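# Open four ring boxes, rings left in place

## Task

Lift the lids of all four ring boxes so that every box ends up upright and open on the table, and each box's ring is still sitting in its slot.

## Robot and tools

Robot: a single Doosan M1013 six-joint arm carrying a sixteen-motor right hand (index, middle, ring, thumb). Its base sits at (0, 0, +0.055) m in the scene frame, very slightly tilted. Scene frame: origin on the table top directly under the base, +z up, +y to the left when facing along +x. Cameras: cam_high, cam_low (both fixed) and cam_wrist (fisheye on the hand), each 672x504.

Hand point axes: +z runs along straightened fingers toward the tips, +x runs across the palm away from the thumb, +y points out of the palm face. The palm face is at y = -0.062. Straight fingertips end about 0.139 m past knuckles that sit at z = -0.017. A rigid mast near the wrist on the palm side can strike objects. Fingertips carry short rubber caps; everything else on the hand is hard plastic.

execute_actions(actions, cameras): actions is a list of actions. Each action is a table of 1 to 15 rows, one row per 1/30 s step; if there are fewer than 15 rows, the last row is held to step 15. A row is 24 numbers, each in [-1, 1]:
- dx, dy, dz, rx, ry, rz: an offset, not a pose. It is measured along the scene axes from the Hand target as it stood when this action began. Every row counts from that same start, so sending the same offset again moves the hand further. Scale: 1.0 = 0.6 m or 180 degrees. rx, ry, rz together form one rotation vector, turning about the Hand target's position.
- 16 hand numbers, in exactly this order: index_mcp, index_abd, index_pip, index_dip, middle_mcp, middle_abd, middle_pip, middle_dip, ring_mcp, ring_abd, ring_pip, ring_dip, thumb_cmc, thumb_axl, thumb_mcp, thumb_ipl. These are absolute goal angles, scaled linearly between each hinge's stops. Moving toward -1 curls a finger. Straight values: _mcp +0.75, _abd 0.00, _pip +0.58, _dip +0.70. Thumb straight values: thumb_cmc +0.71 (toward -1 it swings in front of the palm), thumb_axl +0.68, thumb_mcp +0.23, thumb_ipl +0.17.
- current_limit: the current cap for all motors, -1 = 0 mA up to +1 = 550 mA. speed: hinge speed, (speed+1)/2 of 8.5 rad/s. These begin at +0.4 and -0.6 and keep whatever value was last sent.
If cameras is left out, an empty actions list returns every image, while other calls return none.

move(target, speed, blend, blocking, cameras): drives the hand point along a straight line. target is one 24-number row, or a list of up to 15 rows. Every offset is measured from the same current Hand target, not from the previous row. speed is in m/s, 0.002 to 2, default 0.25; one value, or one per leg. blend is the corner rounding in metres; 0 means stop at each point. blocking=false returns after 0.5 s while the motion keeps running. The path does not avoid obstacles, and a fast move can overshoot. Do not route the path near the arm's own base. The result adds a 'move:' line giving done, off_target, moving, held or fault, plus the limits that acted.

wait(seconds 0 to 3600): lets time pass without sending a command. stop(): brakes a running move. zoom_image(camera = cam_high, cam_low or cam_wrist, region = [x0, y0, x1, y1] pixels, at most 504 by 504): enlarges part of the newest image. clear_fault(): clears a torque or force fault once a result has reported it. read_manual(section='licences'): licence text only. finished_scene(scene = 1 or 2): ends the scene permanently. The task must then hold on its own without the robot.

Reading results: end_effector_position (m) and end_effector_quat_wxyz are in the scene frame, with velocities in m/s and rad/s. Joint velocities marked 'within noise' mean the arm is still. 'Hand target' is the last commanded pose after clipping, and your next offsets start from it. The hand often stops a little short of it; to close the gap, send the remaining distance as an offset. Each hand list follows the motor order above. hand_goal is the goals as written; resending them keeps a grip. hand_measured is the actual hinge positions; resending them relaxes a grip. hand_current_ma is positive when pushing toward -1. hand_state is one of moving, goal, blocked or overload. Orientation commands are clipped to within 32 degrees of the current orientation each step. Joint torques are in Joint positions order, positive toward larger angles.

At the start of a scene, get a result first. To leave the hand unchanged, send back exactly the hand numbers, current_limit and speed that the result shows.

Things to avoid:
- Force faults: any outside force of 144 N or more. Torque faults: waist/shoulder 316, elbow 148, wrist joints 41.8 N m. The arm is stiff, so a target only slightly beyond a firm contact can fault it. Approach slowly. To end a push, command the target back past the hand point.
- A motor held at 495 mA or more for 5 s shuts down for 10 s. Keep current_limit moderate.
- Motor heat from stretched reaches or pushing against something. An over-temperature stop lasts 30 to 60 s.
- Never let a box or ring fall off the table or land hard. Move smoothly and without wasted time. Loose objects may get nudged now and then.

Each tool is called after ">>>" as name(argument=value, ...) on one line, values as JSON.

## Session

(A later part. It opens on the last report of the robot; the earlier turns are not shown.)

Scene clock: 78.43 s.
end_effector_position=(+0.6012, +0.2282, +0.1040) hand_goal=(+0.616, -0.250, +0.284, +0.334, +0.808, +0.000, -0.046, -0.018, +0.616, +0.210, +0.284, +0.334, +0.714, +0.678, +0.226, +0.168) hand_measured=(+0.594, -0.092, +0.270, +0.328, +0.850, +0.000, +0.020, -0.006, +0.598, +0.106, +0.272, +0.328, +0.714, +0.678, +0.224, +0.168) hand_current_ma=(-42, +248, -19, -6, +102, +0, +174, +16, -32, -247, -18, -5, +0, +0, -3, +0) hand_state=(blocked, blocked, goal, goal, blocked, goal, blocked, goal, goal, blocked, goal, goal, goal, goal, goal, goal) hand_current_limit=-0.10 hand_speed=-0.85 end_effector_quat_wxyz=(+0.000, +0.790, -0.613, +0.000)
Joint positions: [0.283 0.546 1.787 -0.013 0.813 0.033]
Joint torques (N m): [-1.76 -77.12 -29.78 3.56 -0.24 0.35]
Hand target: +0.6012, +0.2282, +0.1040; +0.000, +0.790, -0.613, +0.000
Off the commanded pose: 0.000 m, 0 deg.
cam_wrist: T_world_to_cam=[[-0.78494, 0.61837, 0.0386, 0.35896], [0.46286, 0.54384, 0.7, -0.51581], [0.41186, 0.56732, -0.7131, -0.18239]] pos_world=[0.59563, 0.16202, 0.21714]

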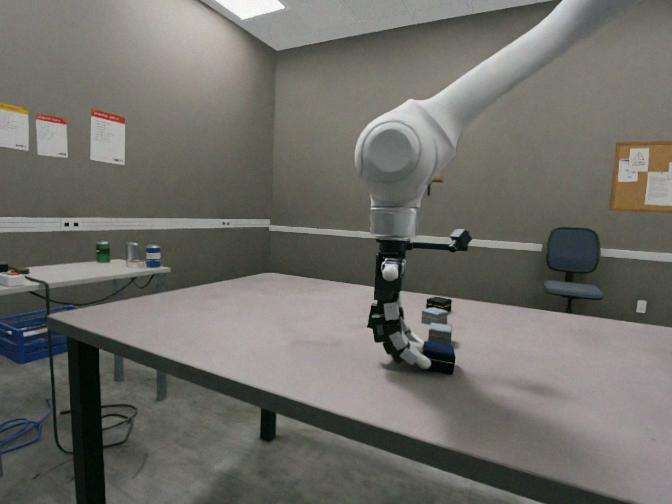

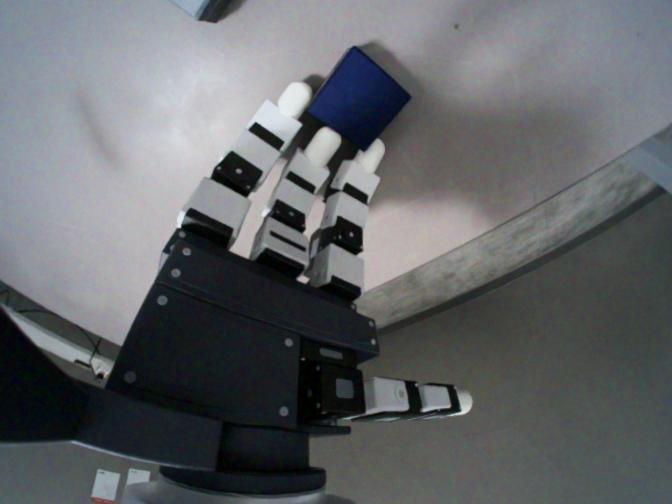

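>>> execute_actions(actions=[[[0,0,0,0,0,0, 0.6164, -0.25, 0.2847, 0.3333, 0.8342, 0.0, 0.1401, 0.3188, 0.6164, 0.21, 0.2847, 0.3333, 0.714, 0.678, 0.226, 0.168, -0.1, -0.8]], [[0,0,0,0,0,0, 0.6932, -0.33, 0.3445, 0.3696, 0.8342, 0.0, 0.1401, 0.3188, 0.6932, 0.29, 0.3445, 0.3696, 0.714, 0.678, 0.226, 0.168, 0.3, -0.85]], [[0,0,0,0,0,0, 0.6932, -0.33, 0.3445, 0.3696, 0.7247, 0.0, 0.1898, 0.3855, 0.6932, 0.29, 0.3445, 0.3696, 0.714, 0.678, 0.226, 0.168, 0.3, -0.85]]], cameras=["cam_low", "cam_wrist"])

>>> zoom_image(camera="cam_wrist", region=[240, 50, 420, 190])

>>> zoom_image(camera="cam_low", region=[380, 310, 470, 390])

Scene clock: 98.83 s.
end_effector_position=(+0.6013, +0.2282, +0.1040) hand_goal=(+0.694, -0.330, +0.344, +0.370, +0.724, +0.000, +0.190, +0.386, +0.694, +0.290, +0.344, +0.370, +0.714, +0.678, +0.226, +0.168) hand_measured=(+0.620, -0.092, +0.288, +0.340, +0.814, +0.000, +0.154, +0.336, +0.626, +0.108, +0.288, +0.342, +0.714, +0.678, +0.224, +0.168) hand_current_ma=(-218, +357, -135, -57, +291, +0, -75, -120, -199, -357, -134, -53, +0, +0, -3, +0) hand_state=(blocked, blocked, blocked, blocked, blocked, goal, blocked, blocked, blocked, blocked, blocked, blocked, goal, goal, goal, goal) hand_current_limit=0.30 hand_speed=-0.85 end_effector_quat_wxyz=(+0.000, +0.790, -0.613, +0.000)
Joint positions: [0.283 0.546 1.787 -0.013 0.813 0.033]
Joint torques (N m): [-1.56 -65.86 -21.08 3.53 0.58 0.37]
Hand target: +0.6012, +0.2282, +0.1040; +0.000, +0.790, -0.613, +0.000
Off the commanded pose: 0.000 m, 0 deg.
cam_wrist: T_world_to_cam=[[-0.78497, 0.61832, 0.03863, 0.35899], [0.46282, 0.54383, 0.70003, -0.51579], [0.41184, 0.56739, -0.71306, -0.1824]] pos_world=[0.59563, 0.16202, 0.21714]

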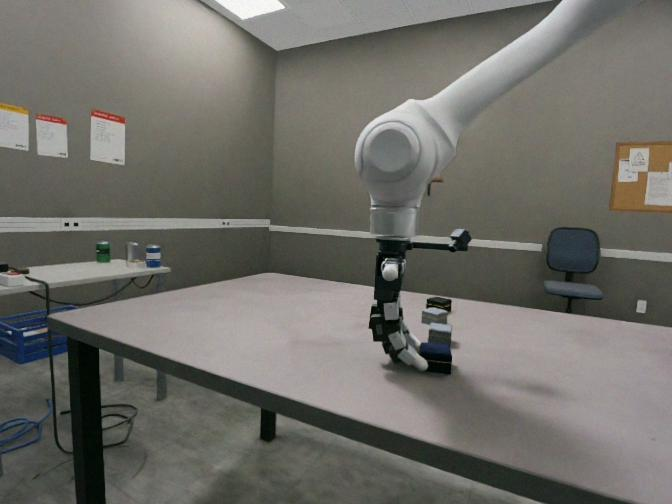

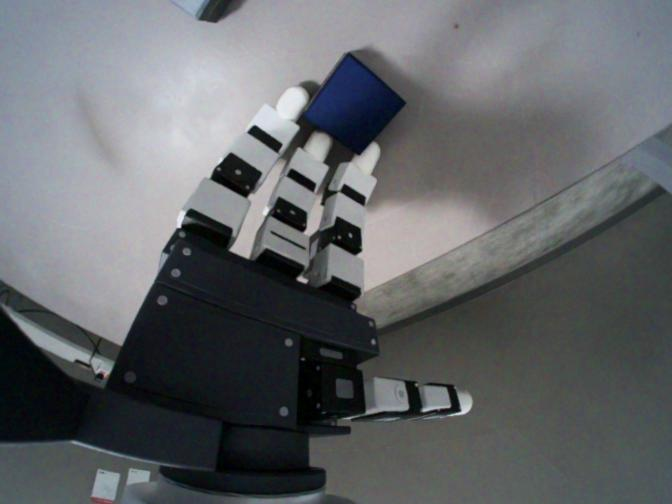

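Scaled by 2.800 from the camera's image (finer frame: 960x720).

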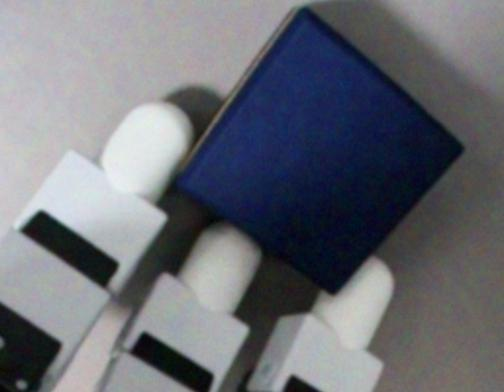

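Scaled by 5.600.

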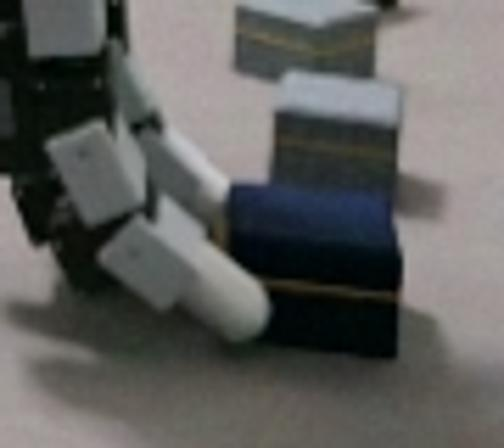

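>>> execute_actions(actions=[[[0,0,0,0,0,0, 0.6764, -0.33, 0.3345, 0.3643, 0.8438, 0.0, 0.1022, 0.3464, 0.6764, 0.29, 0.3345, 0.3643, 0.714, 0.678, 0.226, 0.168, 0.3, -0.8]], [[0,0,0,0,0,0, 0.6764, -0.33, 0.3345, 0.3643, 0.7301, 0.0, 0.2628, 0.2783, 0.6764, 0.29, 0.3345, 0.3643, 0.714, 0.678, 0.226, 0.168, 0.3, -0.85]], [[0,0,0,0,0,0, 0.6764, -0.33, 0.3345, 0.3643, 0.7712, 0.0, 0.2015, 0.1797, 0.6764, 0.29, 0.3345, 0.3643, 0.714, 0.678, 0.226, 0.168, 0.3, -0.85]], [[0,0,0,0,0,0, 0.6764, -0.33, 0.3345, 0.3643, 0.7781, 0.0, 0.2073, 0.0217, 0.6764, 0.29, 0.3345, 0.3643, 0.714, 0.678, 0.226, 0.168, 0.3, -0.85]], [[0,0,0,0,0,0, 0.6764, -0.33, 0.3345, 0.3643, 0.8014, 0.0, 0.1051, -0.0174, 0.6764, 0.29, 0.3345, 0.3643, 0.714, 0.678, 0.226, 0.168, 0.3, -0.85]]], cameras=["cam_low", "cam_wrist"])

>>> zoom_image(camera="cam_wrist", region=[240, 50, 420, 190])

>>> zoom_image(camera="cam_low", region=[380, 310, 470, 390])

Scene clock: 105.97 s.
end_effector_position=(+0.6012, +0.2282, +0.1040) hand_goal=(+0.676, -0.330, +0.334, +0.364, +0.802, +0.000, +0.106, -0.018, +0.676, +0.290, +0.334, +0.364, +0.714, +0.678, +0.226, +0.168) hand_measured=(+0.620, -0.092, +0.288, +0.340, +0.838, +0.000, +0.164, +0.008, +0.626, +0.108, +0.288, +0.342, +0.714, +0.678, +0.224, +0.168) hand_current_ma=(-147, +357, -102, -41, +78, +0, +147, +46, -130, -357, -101, -38, +0, +0, -3, +0) hand_state=(blocked, blocked, blocked, blocked, blocked, goal, blocked, blocked, blocked, blocked, blocked, blocked, goal, goal, goal, goal) hand_current_limit=0.30 hand_speed=-0.85 end_effector_quat_wxyz=(+0.000, +0.790, -0.613, +0.000)
Joint positions: [0.283 0.546 1.787 -0.013 0.813 0.033]
Joint torques (N m): [-1.23 -75.09 -28.38 3.59 -0.26 0.38]
Hand target: +0.6012, +0.2282, +0.1040; +0.000, +0.790, -0.613, +0.000
Off the commanded pose: 0.000 m, 0 deg.
cam_wrist: T_world_to_cam=[[-0.78494, 0.61837, 0.0386, 0.35896], [0.46286, 0.54384, 0.7, -0.51581], [0.41186, 0.56732, -0.7131, -0.18239]] pos_world=[0.59563, 0.16202, 0.21714]

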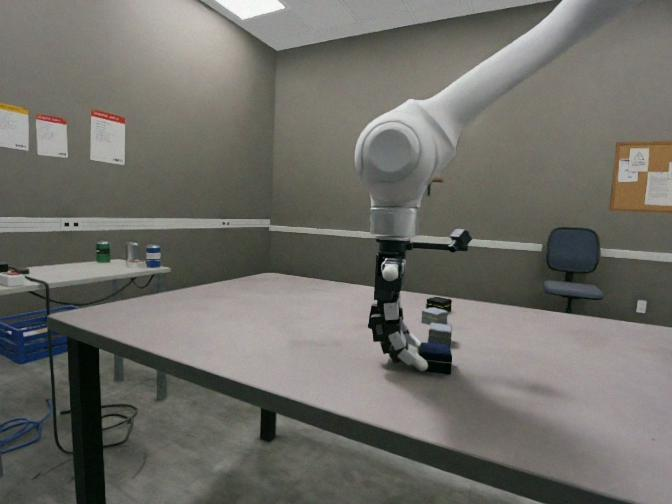

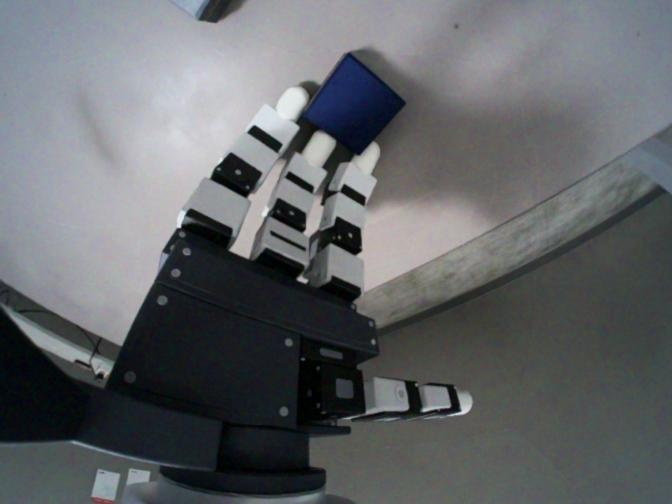

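Scaled by 2.800 from the camera's image (finer frame: 960x720).

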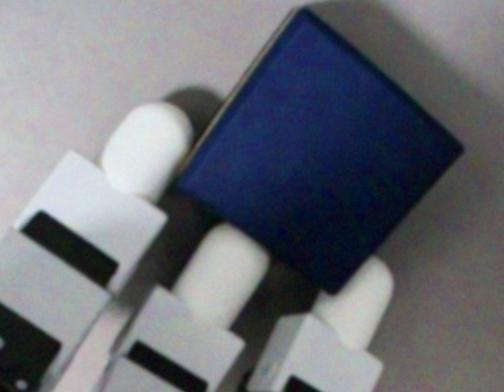

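Scaled by 5.600.

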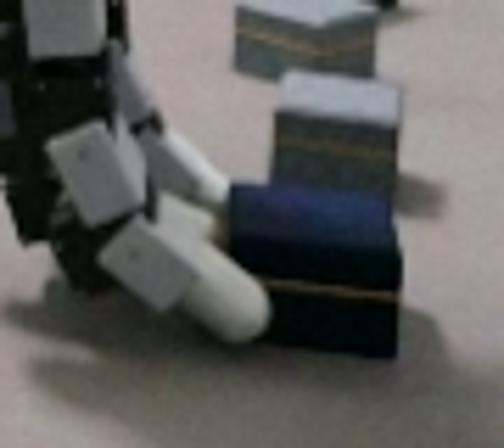

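>>> move(target=[[0, 0, 0, 0, 0, 0, 0.6164, 0.03, 0.2847, 0.3333, 0.95, 0.0, 0.3577, -0.3913, 0.6164, -0.03, 0.2847, 0.3333, 0.714, 0.678, 0.226, 0.168, 0.0, -0.7], [0.02, 0.005, 0.1, 0, 0, 0.05, 0.6164, 0.03, 0.2847, 0.3333, 0.95, 0.0, 0.3577, -0.3913, 0.6164, -0.03, 0.2847, 0.3333, 0.714, 0.678, 0.226, 0.168, 0.0, -0.7], [0.228, 0.055, 0.093, 0, 0, 0.5, 0.6164, 0.03, 0.2847, 0.3333, 0.95, 0.0, 0.3577, -0.3913, 0.6164, -0.03, 0.2847, 0.3333, 0.714, 0.678, 0.226, 0.168, 0.0, -0.7]], speed=[0.2, 0.2, 0.6], blend=[0, 0.02, 0], cameras=["cam_low", "cam_wrist"])

Scene clock: 112.97 s.
end_effector_position=(+0.7380, +0.2612, +0.1597) hand_goal=(+0.616, +0.030, +0.284, +0.334, +0.950, +0.000, +0.358, -0.392, +0.616, -0.030, +0.284, +0.334, +0.714, +0.678, +0.226, +0.168) hand_measured=(+0.620, +0.028, +0.284, +0.332, +0.944, +0.000, +0.356, -0.388, +0.620, -0.028, +0.284, +0.332, +0.714, +0.678, +0.224, +0.168) hand_current_ma=(+3, -2, +0, -2, -6, +0, -1, +3, +4, +2, +0, -1, +0, +0, -3, +0) hand_state=(goal, goal, goal, goal, goal, goal, goal, goal, goal, goal, goal, goal, goal, goal, goal, goal) hand_current_limit=0.00 hand_speed=-0.70 end_effector_quat_wxyz=(+0.000, +0.992, +0.125, +0.000)
Joint positions: [0.412 0.608 1.553 -0.012 0.987 -1.412]
Joint torques (N m): [-1.55 -86.26 -34.39 3.93 -0.34 0.38]
Hand target: +0.7380, +0.2612, +0.1598; +0.000, +0.992, +0.125, +0.000
Off the commanded pose: 0.000 m, 0 deg.
move: done
cam_wrist: T_world_to_cam=[[-0.61829, -0.785, 0.0387, 0.68732], [-0.54384, 0.46286, 0.7, 0.12796], [-0.56741, 0.41176, -0.71309, 0.54568]] pos_world=[0.80418, 0.25563, 0.27294]

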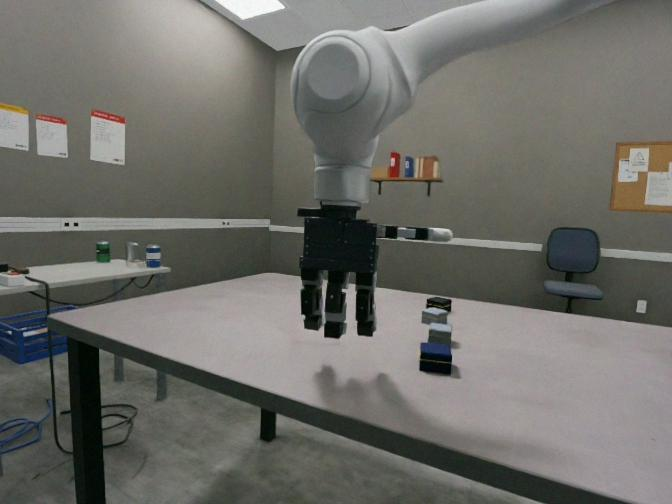

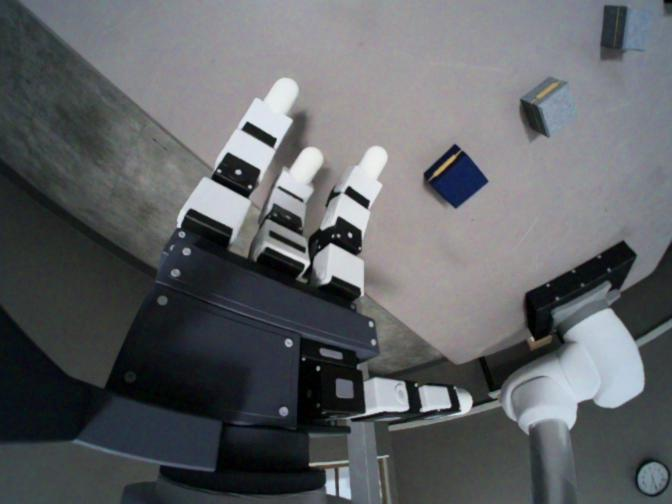

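>>> zoom_image(camera="cam_wrist", region=[415, 135, 495, 215])

>>> zoom_image(camera="cam_wrist", region=[510, 65, 590, 145])

>>> zoom_image(camera="cam_low", region=[405, 320, 465, 380])

Scaled by 6.300 from the camera's image (finer frame: 960x720).

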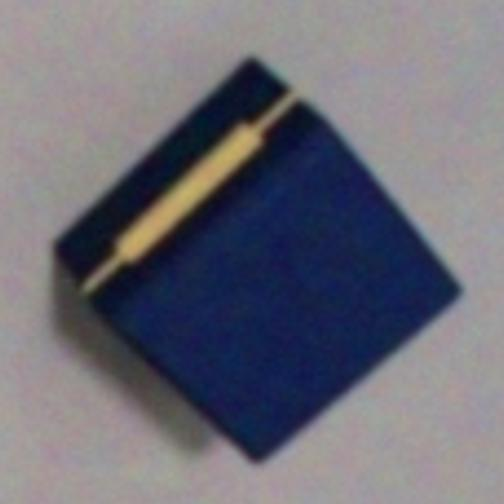

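Scaled by 6.300 from the camera's image (finer frame: 960x720).

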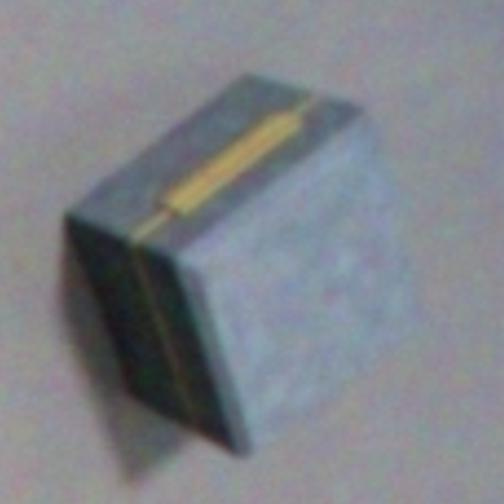

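Scaled by 8.400.

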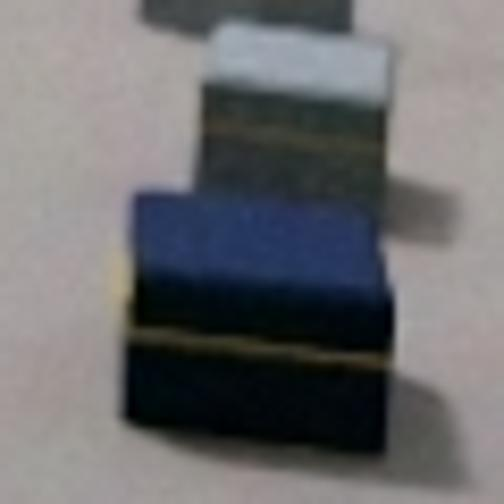

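>>> move(target=[[-0.228, -0.055, 0, 0, 0, -0.5, 0.6164, 0.03, 0.2847, 0.3333, 0.95, 0.0, 0.3577, -0.3913, 0.6164, -0.03, 0.2847, 0.3333, 0.714, 0.678, 0.226, 0.168, 0.0, -0.7], [-0.228, -0.055, -0.093, 0, 0, -0.5, 0.6164, 0.03, 0.2847, 0.3333, 0.95, 0.0, 0.3577, -0.3913, 0.6164, -0.03, 0.2847, 0.3333, 0.714, 0.678, 0.226, 0.168, 0.0, -0.7], [-0.228, -0.055, -0.093, 0, 0, -0.5, 0.6164, -0.33, 0.2847, 0.3333, 0.8836, 0.0, 0.0745, 0.3319, 0.6164, 0.29, 0.2847, 0.3333, 0.714, 0.678, 0.226, 0.168, 0.2, -0.88], [-0.228, -0.055, -0.093, 0, 0, -0.5, 0.6764, -0.33, 0.3345, 0.3643, 0.8836, 0.0, 0.0745, 0.3319, 0.6764, 0.29, 0.3345, 0.3643, 0.714, 0.678, 0.226, 0.168, 0.3, -0.85]], speed=[0.6, 0.15, 0.15, 0.15], blend=[0.02, 0, 0, 0], cameras=["cam_low", "cam_wrist"])

>>> zoom_image(camera="cam_wrist", region=[240, 50, 420, 190])

Scene clock: 125.47 s.
end_effector_position=(+0.6012, +0.2282, +0.1040) hand_goal=(+0.676, -0.330, +0.334, +0.364, +0.884, +0.000, +0.074, +0.332, +0.676, +0.290, +0.334, +0.364, +0.714, +0.678, +0.226, +0.168) hand_measured=(+0.620, -0.092, +0.288, +0.338, +0.886, +0.000, +0.078, +0.330, +0.622, +0.106, +0.288, +0.340, +0.714, +0.678, +0.224, +0.168) hand_current_ma=(-151, +358, -105, -46, +1, +0, +4, -2, -141, -357, -105, -43, +0, +0, -3, +0) hand_state=(blocked, blocked, blocked, blocked, goal, goal, goal, goal, blocked, blocked, blocked, blocked, goal, goal, goal, goal) hand_current_limit=0.30 hand_speed=-0.85 end_effector_quat_wxyz=(+0.000, +0.790, -0.613, +0.000)
Joint positions: [0.283 0.546 1.787 -0.013 0.813 0.033]
Joint torques (N m): [-1.59 -74.12 -28.71 3.55 -0.82 0.34]
Hand target: +0.6012, +0.2282, +0.1040; +0.000, +0.790, -0.613, +0.000
Off the commanded pose: 0.000 m, 0 deg.
move: done
cam_wrist: T_world_to_cam=[[-0.78494, 0.61837, 0.0386, 0.35896], [0.46286, 0.54384, 0.7, -0.51581], [0.41186, 0.56732, -0.7131, -0.18239]] pos_world=[0.59563, 0.16202, 0.21714]

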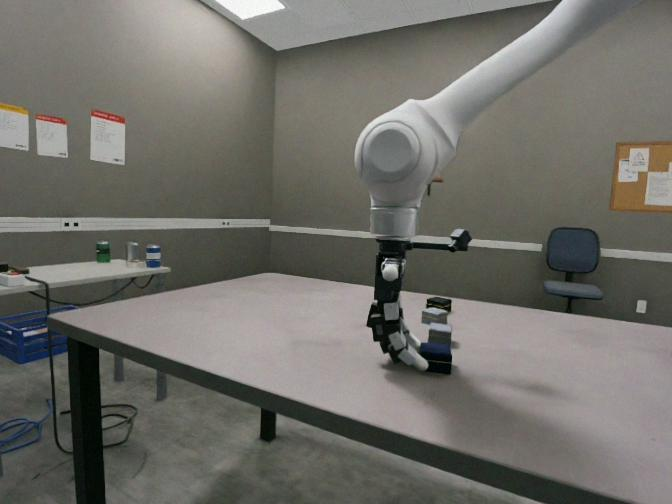

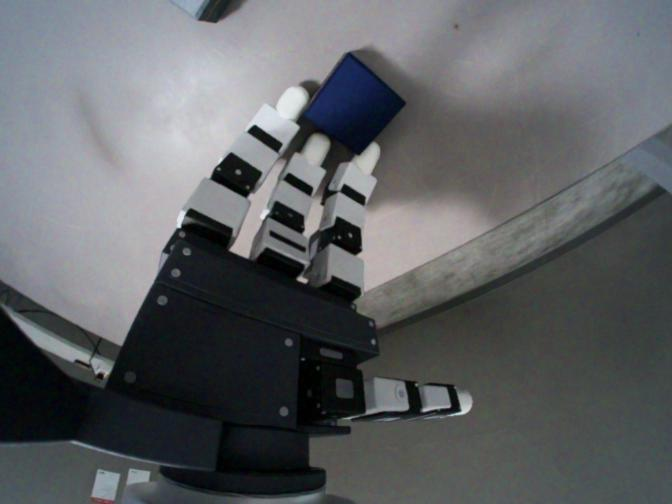

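Scaled by 2.800 from the camera's image (finer frame: 960x720).

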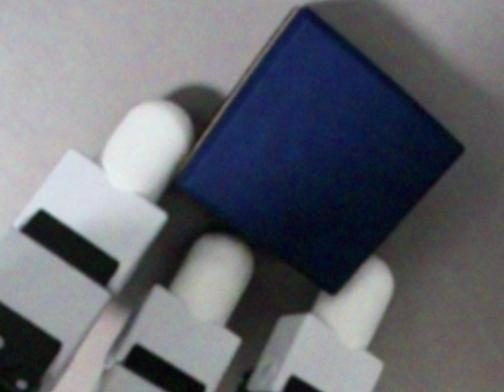

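>>> execute_actions(actions=[[[0,0,0,0,0,0, 0.6764, -0.33, 0.3345, 0.3643, 0.6808, 0.0, 0.1708, 0.5232, 0.6764, 0.29, 0.3345, 0.3643, 0.714, 0.678, 0.226, 0.168, 0.3, -0.85]]], cameras=[])

>>> execute_actions(actions=[[[0,0,0,0,0,0, 0.6764, -0.33, 0.3345, 0.3643, 0.7562, 0.0, 0.0745, 0.3942, 0.6764, 0.29, 0.3345, 0.3643, 0.714, 0.678, 0.226, 0.168, 0.3, -0.85]], [[0,0,0,0,0,0, 0.6764, -0.33, 0.3345, 0.3643, 0.8055, 0.0, 0.0277, 0.2435, 0.6764, 0.29, 0.3345, 0.3643, 0.714, 0.678, 0.226, 0.168, 0.3, -0.85]]], cameras=[])

>>> execute_actions(actions=[[[0,0,0,0,0,0, 0.6764, -0.33, 0.3345, 0.3643, 0.8247, 0.0, -0.0102, 0.1159, 0.6764, 0.29, 0.3345, 0.3643, 0.714, 0.678, 0.226, 0.168, 0.3, -0.85]]], cameras=["cam_low", "cam_wrist"])

>>> zoom_image(camera="cam_wrist", region=[240, 50, 420, 190])

>>> zoom_image(camera="cam_low", region=[380, 310, 470, 390])

Scene clock: 127.23 s.
end_effector_position=(+0.6013, +0.2282, +0.1040) hand_goal=(+0.676, -0.330, +0.334, +0.364, +0.680, +0.000, +0.170, +0.524, +0.676, +0.290, +0.334, +0.364, +0.714, +0.678, +0.226, +0.168) hand_measured=(+0.620, -0.092, +0.288, +0.338, +0.858, +0.000, +0.098, +0.374, +0.622, +0.106, +0.288, +0.340, +0.714, +0.678, +0.224, +0.168) hand_current_ma=(-151, +358, -102, -46, +357, +0, -192, -357, -139, -357, -105, -43, +0, +0, -3, +0) hand_state=(blocked, blocked, blocked, blocked, blocked, goal, blocked, blocked, blocked, blocked, blocked, blocked, goal, goal, goal, goal) hand_current_limit=0.30 hand_speed=-0.85 end_effector_quat_wxyz=(+0.000, +0.790, -0.613, +0.000)
Joint positions: [0.283 0.546 1.787 -0.013 0.813 0.033]
Joint torques (N m): [-1.22 -60.78 -15.85 3.62 1.38 0.35]
Hand target: +0.6012, +0.2282, +0.1040; +0.000, +0.790, -0.613, +0.000
Off the commanded pose: 0.000 m, 0 deg.

Scene clock: 128.43 s.
end_effector_position=(+0.6012, +0.2282, +0.1040) hand_goal=(+0.676, -0.330, +0.334, +0.364, +0.806, +0.000, +0.028, +0.244, +0.676, +0.290, +0.334, +0.364, +0.714, +0.678, +0.226, +0.168) hand_measured=(+0.622, -0.092, +0.288, +0.338, +0.844, +0.000, +0.056, +0.280, +0.626, +0.106, +0.288, +0.340, +0.714, +0.678, +0.224, +0.168) hand_current_ma=(-142, +357, -102, -46, +90, +0, +53, +77, -129, -357, -105, -43, +0, +0, -3, +0) hand_state=(blocked, blocked, blocked, blocked, blocked, goal, blocked, blocked, blocked, blocked, blocked, blocked, goal, goal, goal, goal) hand_current_limit=0.30 hand_speed=-0.85 end_effector_quat_wxyz=(+0.000, +0.790, -0.613, +0.000)
Joint positions: [0.283 0.546 1.787 -0.013 0.813 0.033]
Joint torques (N m): [-2.01 -76.88 -29.86 3.57 -0.6 0.36]
Hand target: +0.6012, +0.2282, +0.1040; +0.000, +0.790, -0.613, +0.000
Off the commanded pose: 0.000 m, 0 deg.

Scene clock: 129.13 s.
end_effector_position=(+0.6012, +0.2282, +0.1040) hand_goal=(+0.676, -0.330, +0.334, +0.364, +0.824, +0.000, -0.010, +0.116, +0.676, +0.290, +0.334, +0.364, +0.714, +0.678, +0.226, +0.168) hand_measured=(+0.622, -0.092, +0.288, +0.338, +0.868, +0.000, +0.048, +0.158, +0.626, +0.106, +0.288, +0.340, +0.714, +0.678, +0.224, +0.168) hand_current_ma=(-142, +357, -102, -46, +110, +0, +144, +90, -129, -357, -105, -43, +0, +0, -3, +0) hand_state=(blocked, blocked, blocked, blocked, blocked, goal, blocked, blocked, blocked, blocked, blocked, blocked, goal, goal, goal, goal) hand_current_limit=0.30 hand_speed=-0.85 end_effector_quat_wxyz=(+0.000, +0.790, -0.613, +0.000)
Joint positions: [0.283 0.546 1.787 -0.013 0.813 0.033]
Joint torques (N m): [-0.78 -76.34 -29.75 3.63 -0.5 0.32]
Hand target: +0.6012, +0.2282, +0.1040; +0.000, +0.790, -0.613, +0.000
Off the commanded pose: 0.000 m, 0 deg.
cam_wrist: T_world_to_cam=[[-0.78495, 0.61836, 0.03859, 0.35897], [0.46284, 0.54386, 0.7, -0.5158], [0.41186, 0.56732, -0.7131, -0.18239]] pos_world=[0.59563, 0.16202, 0.21714]

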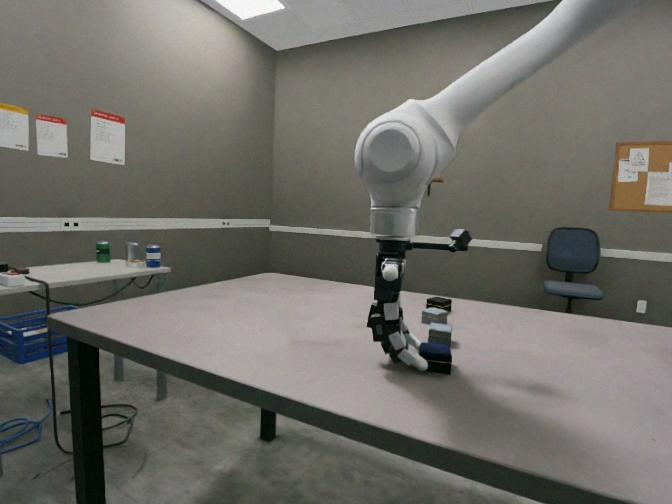

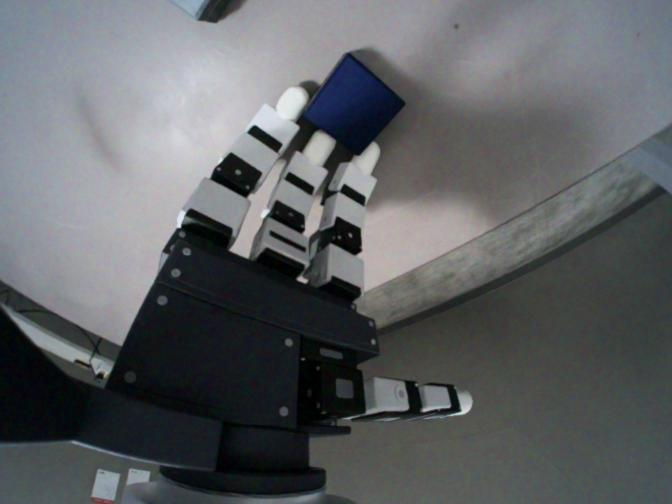

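Scaled by 2.800 from the camera's image (finer frame: 960x720).

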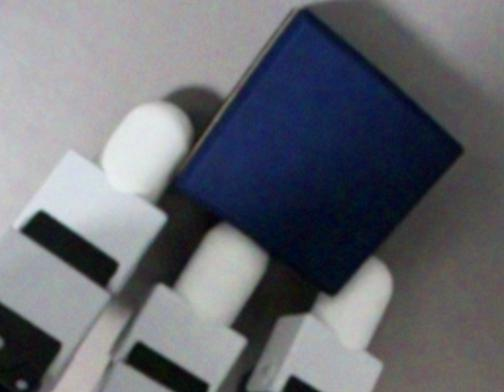

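Scaled by 5.600.

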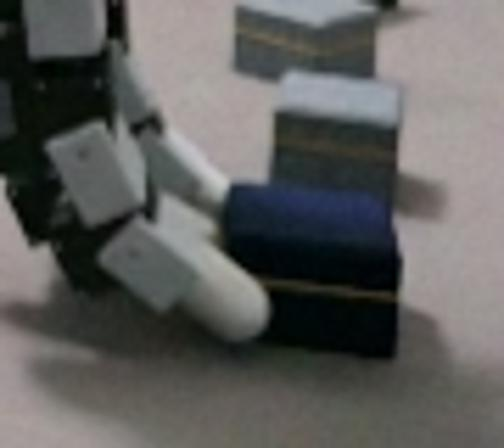

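>>> execute_actions(actions=[[[0,0,0,0,0,0, 0.6764, -0.33, 0.3345, 0.3643, 0.92, 0.0, -0.0102, 0.2, 0.6764, 0.29, 0.3345, 0.3643, 0.714, 0.678, 0.226, 0.168, 0.3, -0.75]], [[0,0,0,0,0,0, 0.6764, -0.33, 0.3345, 0.3643, 0.9041, 0.0, 0.0453, 0.3391, 0.6764, 0.29, 0.3345, 0.3643, 0.714, 0.678, 0.226, 0.168, 0.3, -0.75]], [[0,0,0,0,0,0, 0.6764, -0.33, 0.3345, 0.3643, 0.8342, 0.0, 0.0832, 0.3754, 0.6764, 0.29, 0.3345, 0.3643, 0.714, 0.678, 0.226, 0.168, 0.3, -0.85]]], cameras=[])

>>> execute_actions(actions=[[[0,0,0,0,0,0, 0.6764, -0.33, 0.3345, 0.3643, 0.7671, 0.0, 0.1431, 0.387, 0.6764, 0.29, 0.3345, 0.3643, 0.714, 0.678, 0.226, 0.168, 0.3, -0.85]]], cameras=[])

>>> execute_actions(actions=[[[0,0,0,0,0,0, 0.6764, -0.33, 0.3345, 0.3643, 0.6863, 0.0, 0.0978, 0.3667, 0.6764, 0.29, 0.3345, 0.3643, 0.714, 0.678, 0.226, 0.168, 0.3, -0.85]]], cameras=["cam_low", "cam_wrist"])

>>> zoom_image(camera="cam_wrist", region=[240, 50, 420, 190])

>>> zoom_image(camera="cam_low", region=[380, 310, 470, 390])

Scene clock: 135.53 s.
end_effector_position=(+0.6012, +0.2282, +0.1040) hand_goal=(+0.676, -0.330, +0.334, +0.364, +0.834, +0.000, +0.084, +0.376, +0.676, +0.290, +0.334, +0.364, +0.714, +0.678, +0.226, +0.168) hand_measured=(+0.622, -0.092, +0.288, +0.338, +0.882, +0.000, +0.068, +0.360, +0.626, +0.106, +0.288, +0.340, +0.714, +0.678, +0.224, +0.168) hand_current_ma=(-142, +358, -102, -46, +122, +0, -24, -26, -129, -357, -105, -43, +0, +0, -3, +0) hand_state=(blocked, blocked, blocked, blocked, blocked, goal, goal, goal, blocked, blocked, blocked, blocked, goal, goal, goal, goal) hand_current_limit=0.30 hand_speed=-0.85 end_effector_quat_wxyz=(+0.000, +0.790, -0.613, +0.000)
Joint positions: [0.283 0.546 1.787 -0.013 0.813 0.033]
Joint torques (N m): [-1.29 -71.16 -25.78 3.52 -0.13 0.42]
Hand target: +0.6012, +0.2282, +0.1040; +0.000, +0.790, -0.613, +0.000
Off the commanded pose: 0.000 m, 0 deg.

Scene clock: 136.23 s.
end_effector_position=(+0.6013, +0.2282, +0.1040) hand_goal=(+0.676, -0.330, +0.334, +0.364, +0.768, +0.000, +0.144, +0.388, +0.676, +0.290, +0.334, +0.364, +0.714, +0.678, +0.226, +0.168) hand_measured=(+0.622, -0.092, +0.290, +0.338, +0.868, +0.000, +0.090, +0.360, +0.626, +0.106, +0.288, +0.340, +0.714, +0.678, +0.224, +0.168) hand_current_ma=(-142, +358, -98, -46, +337, +0, -133, -55, -128, -357, -103, -43, +0, +0, -3, +0) hand_state=(blocked, blocked, blocked, blocked, blocked, goal, blocked, blocked, blocked, blocked, blocked, blocked, goal, goal, goal, goal) hand_current_limit=0.30 hand_speed=-0.85 end_effector_quat_wxyz=(+0.000, +0.790, -0.613, +0.000)
Joint positions: [0.283 0.546 1.787 -0.013 0.813 0.033]
Joint torques (N m): [-1.71 -65.21 -19.92 3.58 0.87 0.38]
Hand target: +0.6012, +0.2282, +0.1040; +0.000, +0.790, -0.613, +0.000
Off the commanded pose: 0.000 m, 0 deg.

Scene clock: 136.93 s.
end_effector_position=(+0.6012, +0.2282, +0.1040) hand_goal=(+0.676, -0.330, +0.334, +0.364, +0.686, +0.000, +0.098, +0.366, +0.676, +0.290, +0.334, +0.364, +0.714, +0.678, +0.226, +0.168) hand_measured=(+0.622, -0.092, +0.290, +0.338, +0.868, +0.000, +0.090, +0.350, +0.626, +0.106, +0.288, +0.340, +0.714, +0.678, +0.224, +0.168) hand_current_ma=(-142, +358, -98, -46, +357, +0, -10, -25, -127, -357, -103, -43, +0, +0, -3, +0) hand_state=(blocked, blocked, blocked, blocked, blocked, goal, goal, goal, blocked, blocked, blocked, blocked, goal, goal, goal, goal) hand_current_limit=0.30 hand_speed=-0.85 end_effector_quat_wxyz=(+0.000, +0.790, -0.613, +0.000)
Joint positions: [0.283 0.546 1.787 -0.013 0.813 0.033]
Joint torques (N m): [-1.48 -66.61 -20.58 3.55 1.15 0.37]
Hand target: +0.6012, +0.2282, +0.1040; +0.000, +0.790, -0.613, +0.000
Off the commanded pose: 0.000 m, 0 deg.
cam_wrist: T_world_to_cam=[[-0.78491, 0.6184, 0.03864, 0.35893], [0.46291, 0.54381, 0.69999, -0.51583], [0.41186, 0.56732, -0.7131, -0.18239]] pos_world=[0.59563, 0.16202, 0.21714]

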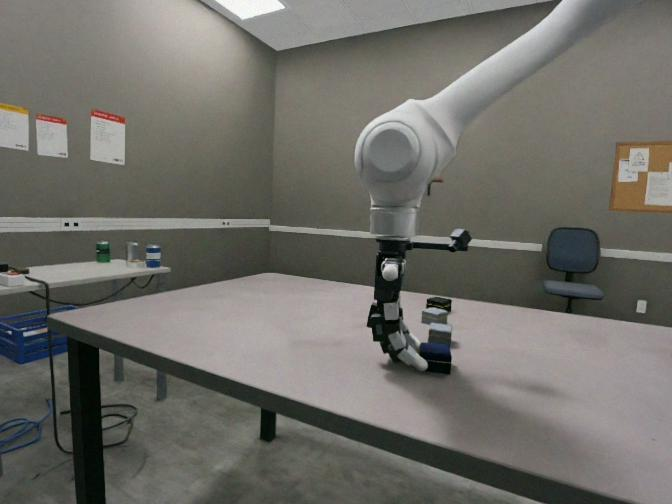

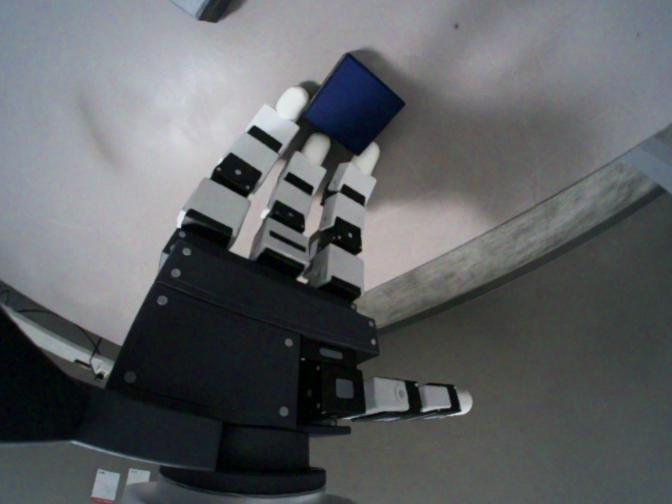

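Scaled by 2.800 from the camera's image (finer frame: 960x720).

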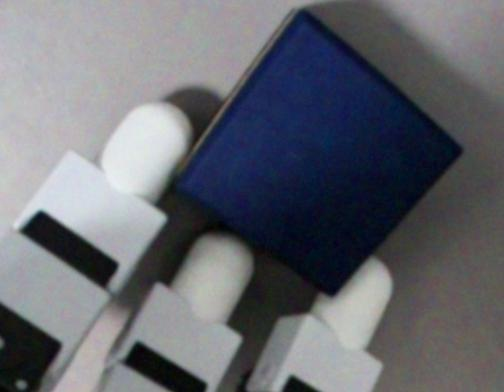

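Scaled by 5.600.

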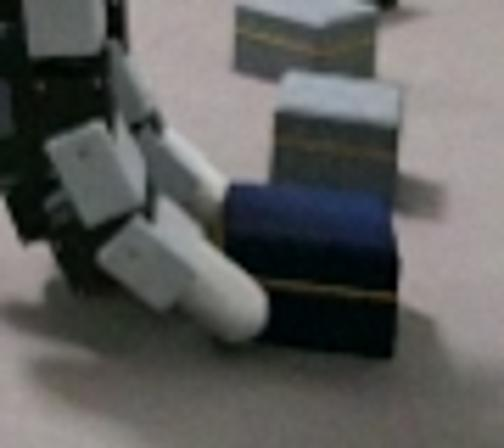

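>>> execute_actions(actions=[[[0,0,0,0,0,0, 0.622, -0.33, 0.288, 0.34, 0.9041, 0.0, 0.0453, 0.3391, 0.622, 0.29, 0.288, 0.34, 0.714, 0.678, 0.226, 0.168, 0.3, -0.85]]], cameras=[])

>>> move(target=[0, 0, 0.0092, 0, 0, 0, 0.622, -0.33, 0.288, 0.34, 0.9041, 0.0, 0.0453, 0.3391, 0.622, 0.29, 0.288, 0.34, 0.714, 0.678, 0.226, 0.168, 0.3, -0.85], speed=0.02)

>>> execute_actions(actions=[[[0,0,0,0,0,0, 0.622, -0.33, 0.288, 0.34, 0.8507, 0.0, 0.1825, 0.3319, 0.622, 0.29, 0.288, 0.34, 0.714, 0.678, 0.226, 0.168, 0.3, -0.85]], [[0,0,0,0,0,0, 0.622, -0.33, 0.288, 0.34, 0.7671, 0.0, 0.1883, 0.4435, 0.622, 0.29, 0.288, 0.34, 0.714, 0.678, 0.226, 0.168, 0.3, -0.85]], [[0,0,0,0,0,0, 0.622, -0.33, 0.288, 0.34, 0.6877, 0.0, 0.2131, 0.5464, 0.622, 0.29, 0.288, 0.34, 0.714, 0.678, 0.226, 0.168, 0.3, -0.85]]], cameras=["cam_low", "cam_wrist"])

>>> zoom_image(camera="cam_wrist", region=[240, 50, 420, 190])

>>> zoom_image(camera="cam_low", region=[380, 310, 470, 390])

Scene clock: 142.50 s.
end_effector_position=(+0.6012, +0.2282, +0.1040) hand_goal=(+0.622, -0.330, +0.288, +0.340, +0.904, +0.000, +0.046, +0.340, +0.622, +0.290, +0.288, +0.340, +0.714, +0.678, +0.226, +0.168) hand_measured=(+0.622, -0.092, +0.286, +0.334, +0.900, +0.000, +0.050, +0.340, +0.624, +0.106, +0.284, +0.334, +0.714, +0.678, +0.224, +0.168) hand_current_ma=(+0, +357, -2, -6, -5, +0, +5, +0, +2, -357, -3, -6, +0, +0, -3, +0) hand_state=(goal, blocked, goal, goal, goal, goal, goal, goal, goal, blocked, goal, goal, goal, goal, goal, goal) hand_current_limit=0.30 hand_speed=-0.85 end_effector_quat_wxyz=(+0.000, +0.790, -0.613, +0.000)
Joint positions: [0.283 0.546 1.787 -0.013 0.813 0.033]
Joint torques (N m): [-1.55 -76.72 -30.44 3.58 -0.38 0.34]
Hand target: +0.6012, +0.2282, +0.1040; +0.000, +0.790, -0.613, +0.000
Off the commanded pose: 0.000 m, 0 deg.

Scene clock: 143.03 s.
end_effector_position=(+0.6012, +0.2282, +0.1095) hand_goal=(+0.622, -0.330, +0.288, +0.340, +0.904, +0.000, +0.046, +0.340, +0.622, +0.290, +0.288, +0.340, +0.714, +0.678, +0.226, +0.168) hand_measured=(+0.624, -0.092, +0.286, +0.338, +0.900, +0.000, +0.050, +0.340, +0.626, +0.106, +0.288, +0.338, +0.714, +0.678, +0.224, +0.168) hand_current_ma=(+1, +358, -1, -2, -5, +0, +5, +0, +3, -357, +0, -1, +0, +0, -3, +0) hand_state=(goal, blocked, goal, goal, goal, goal, goal, goal, goal, blocked, goal, goal, goal, goal, goal, goal) hand_current_limit=0.30 hand_speed=-0.85 end_effector_quat_wxyz=(+0.000, +0.790, -0.613, +0.000)
Joint positions: [0.283 0.54 1.784 -0.013 0.822 0.033]
Joint torques (N m): [-0.98 -77.41 -30.47 3.59 -0.31 0.38]
Hand target: +0.6012, +0.2282, +0.1095; +0.000, +0.790, -0.613, +0.000
Off the commanded pose: 0.000 m, 0 deg.
move: done

Scene clock: 144.73 s.
end_effector_position=(+0.6012, +0.2282, +0.1095) hand_goal=(+0.622, -0.330, +0.288, +0.340, +0.688, +0.000, +0.214, +0.546, +0.622, +0.290, +0.288, +0.340, +0.714, +0.678, +0.226, +0.168) hand_measured=(+0.622, -0.092, +0.286, +0.338, +0.718, +0.000, +0.216, +0.540, +0.624, +0.106, +0.288, +0.338, +0.714, +0.678, +0.224, +0.168) hand_current_ma=(+0, +358, -1, -1, +63, +0, +2, -6, +1, -357, +0, -1, +0, +0, -3, +0) hand_state=(goal, blocked, goal, goal, blocked, goal, goal, goal, goal, blocked, goal, goal, goal, goal, goal, goal) hand_current_limit=0.30 hand_speed=-0.85 end_effector_quat_wxyz=(+0.000, +0.790, -0.613, +0.000)
Joint positions: [0.283 0.54 1.784 -0.013 0.822 0.032]
Joint torques (N m): [-1.46 -76.33 -30.07 3.58 -0.27 0.37]
Hand target: +0.6012, +0.2282, +0.1095; +0.000, +0.790, -0.613, +0.000
Off the commanded pose: 0.000 m, 0 deg.
cam_wrist: T_world_to_cam=[[-0.78495, 0.61836, 0.03859, 0.35876], [0.46285, 0.54385, 0.7, -0.51965], [0.41186, 0.56732, -0.7131, -0.17847]] pos_world=[0.59563, 0.16202, 0.22264]

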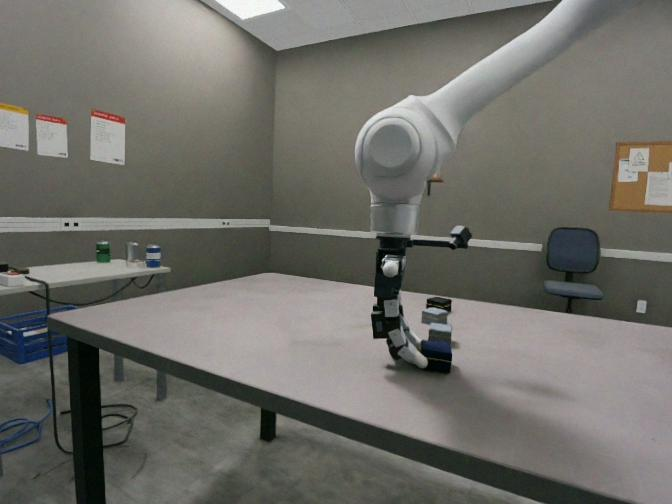

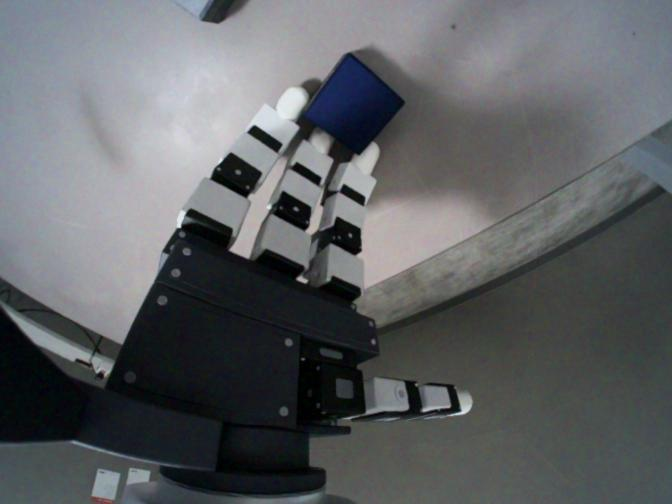

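Scaled by 2.800 from the camera's image (finer frame: 960x720).

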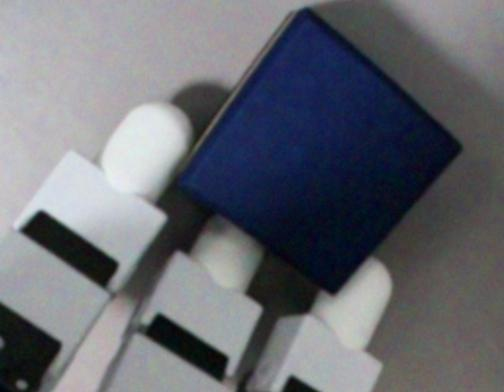

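Scaled by 5.600.

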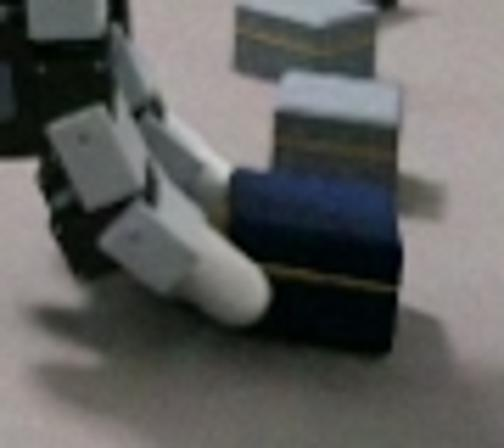

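>>> execute_actions(actions=[[[0,0,0,0,0,0, 0.622, -0.33, 0.288, 0.34, 0.789, 0.0, 0.0307, 0.5188, 0.622, 0.29, 0.288, 0.34, 0.714, 0.678, 0.226, 0.168, 0.3, -0.85]]], cameras=[])

>>> execute_actions(actions=[[[0,0,0,0,0,0, 0.6764, -0.33, 0.3345, 0.3643, 0.789, 0.0, 0.0307, 0.5188, 0.6764, 0.29, 0.3345, 0.3643, 0.714, 0.678, 0.226, 0.168, 0.3, -0.85]]], cameras=[])

>>> execute_actions(actions=[[[0,0,0,0,0,0, 0.6764, -0.33, 0.3345, 0.3643, 0.8534, 0.0, -0.0701, 0.4493, 0.6764, 0.29, 0.3345, 0.3643, 0.714, 0.678, 0.226, 0.168, 0.3, -0.85]]], cameras=["cam_low", "cam_wrist"])

>>> zoom_image(camera="cam_wrist", region=[240, 50, 420, 190])

>>> zoom_image(camera="cam_low", region=[380, 310, 470, 390])

Scene clock: 150.20 s.
end_effector_position=(+0.6012, +0.2282, +0.1095) hand_goal=(+0.622, -0.330, +0.288, +0.340, +0.790, +0.000, +0.030, +0.518, +0.622, +0.290, +0.288, +0.340, +0.714, +0.678, +0.226, +0.168) hand_measured=(+0.622, -0.092, +0.286, +0.338, +0.804, +0.000, +0.058, +0.522, +0.624, +0.106, +0.288, +0.338, +0.714, +0.678, +0.224, +0.168) hand_current_ma=(+0, +357, -1, -1, +20, +0, +51, +3, +1, -357, +0, -1, +0, +0, -3, +0) hand_state=(goal, blocked, goal, goal, goal, goal, blocked, goal, goal, blocked, goal, goal, goal, goal, goal, goal) hand_current_limit=0.30 hand_speed=-0.85 end_effector_quat_wxyz=(+0.000, +0.790, -0.613, +0.000)
Joint positions: [0.283 0.54 1.784 -0.013 0.822 0.032]
Joint torques (N m): [-2.1 -76.87 -30.35 3.51 -0.25 0.37]
Hand target: +0.6012, +0.2282, +0.1095; +0.000, +0.790, -0.613, +0.000
Off the commanded pose: 0.000 m, 0 deg.

Scene clock: 150.90 s.
end_effector_position=(+0.6012, +0.2282, +0.1095) hand_goal=(+0.676, -0.330, +0.334, +0.364, +0.790, +0.000, +0.030, +0.518, +0.676, +0.290, +0.334, +0.364, +0.714, +0.678, +0.226, +0.168) hand_measured=(+0.638, -0.092, +0.308, +0.350, +0.822, +0.000, +0.058, +0.530, +0.642, +0.106, +0.306, +0.350, +0.714, +0.678, +0.224, +0.168) hand_current_ma=(-88, +358, -49, -20, +68, +0, +51, +15, -76, -357, -52, -19, +0, +0, -3, +0) hand_state=(blocked, blocked, blocked, goal, blocked, goal, blocked, goal, blocked, blocked, blocked, goal, goal, goal, goal, goal) hand_current_limit=0.30 hand_speed=-0.85 end_effector_quat_wxyz=(+0.000, +0.790, -0.613, +0.000)
Joint positions: [0.283 0.54 1.784 -0.013 0.822 0.032]
Joint torques (N m): [-1.91 -77.15 -30.6 3.62 -0.3 0.39]
Hand target: +0.6012, +0.2282, +0.1095; +0.000, +0.790, -0.613, +0.000
Off the commanded pose: 0.000 m, 0 deg.

Scene clock: 151.60 s.
end_effector_position=(+0.6012, +0.2282, +0.1095) hand_goal=(+0.676, -0.330, +0.334, +0.364, +0.854, +0.000, -0.070, +0.450, +0.676, +0.290, +0.334, +0.364, +0.714, +0.678, +0.226, +0.168) hand_measured=(+0.646, -0.092, +0.310, +0.350, +0.882, +0.000, -0.020, +0.476, +0.648, +0.106, +0.308, +0.350, +0.714, +0.678, +0.224, +0.168) hand_current_ma=(-65, +358, -42, -20, +54, +0, +116, +48, -54, -357, -45, -19, +0, +0, -3, +0) hand_state=(blocked, blocked, blocked, goal, blocked, goal, blocked, blocked, blocked, blocked, blocked, goal, goal, goal, goal, goal) hand_current_limit=0.30 hand_speed=-0.85 end_effector_quat_wxyz=(+0.000, +0.790, -0.613, +0.000)
Joint positions: [0.283 0.54 1.784 -0.013 0.822 0.032]
Joint torques (N m): [-1.93 -76.33 -30.28 3.59 -0.26 0.33]
Hand target: +0.6012, +0.2282, +0.1095; +0.000, +0.790, -0.613, +0.000
Off the commanded pose: 0.000 m, 0 deg.
cam_wrist: T_world_to_cam=[[-0.78491, 0.6184, 0.03864, 0.35872], [0.46291, 0.54381, 0.69999, -0.51968], [0.41186, 0.56732, -0.7131, -0.17847]] pos_world=[0.59563, 0.16202, 0.22264]

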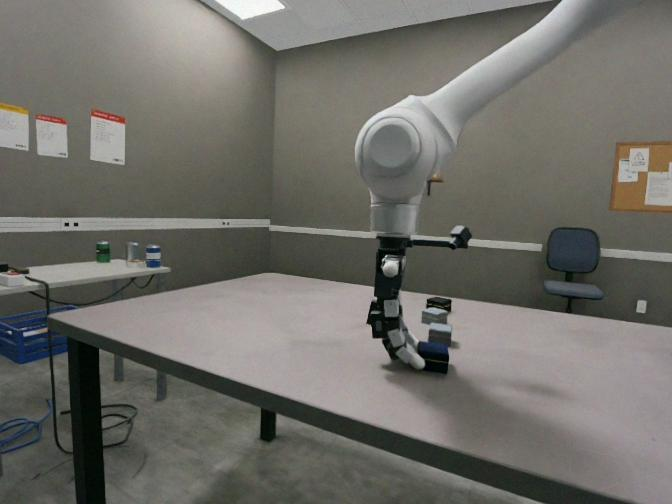

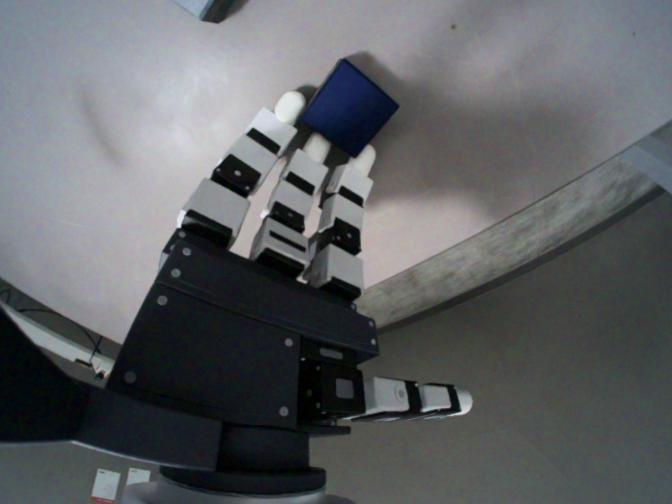

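Scaled by 2.800 from the camera's image (finer frame: 960x720).

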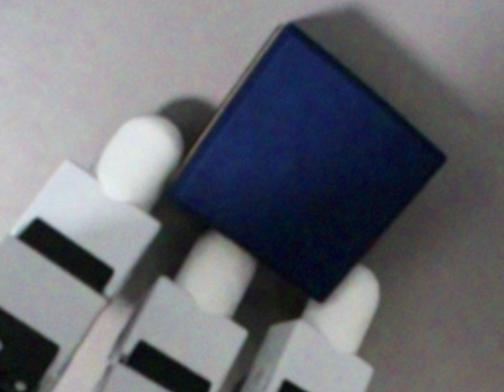

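Scaled by 5.600.

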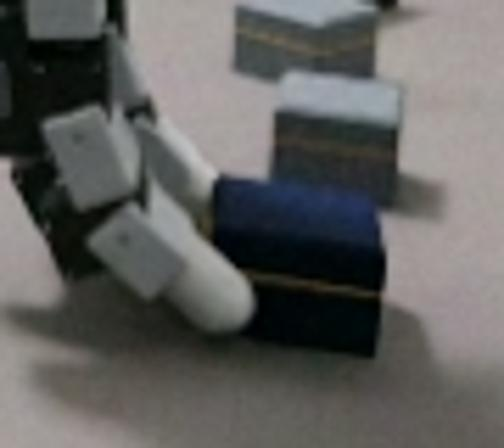

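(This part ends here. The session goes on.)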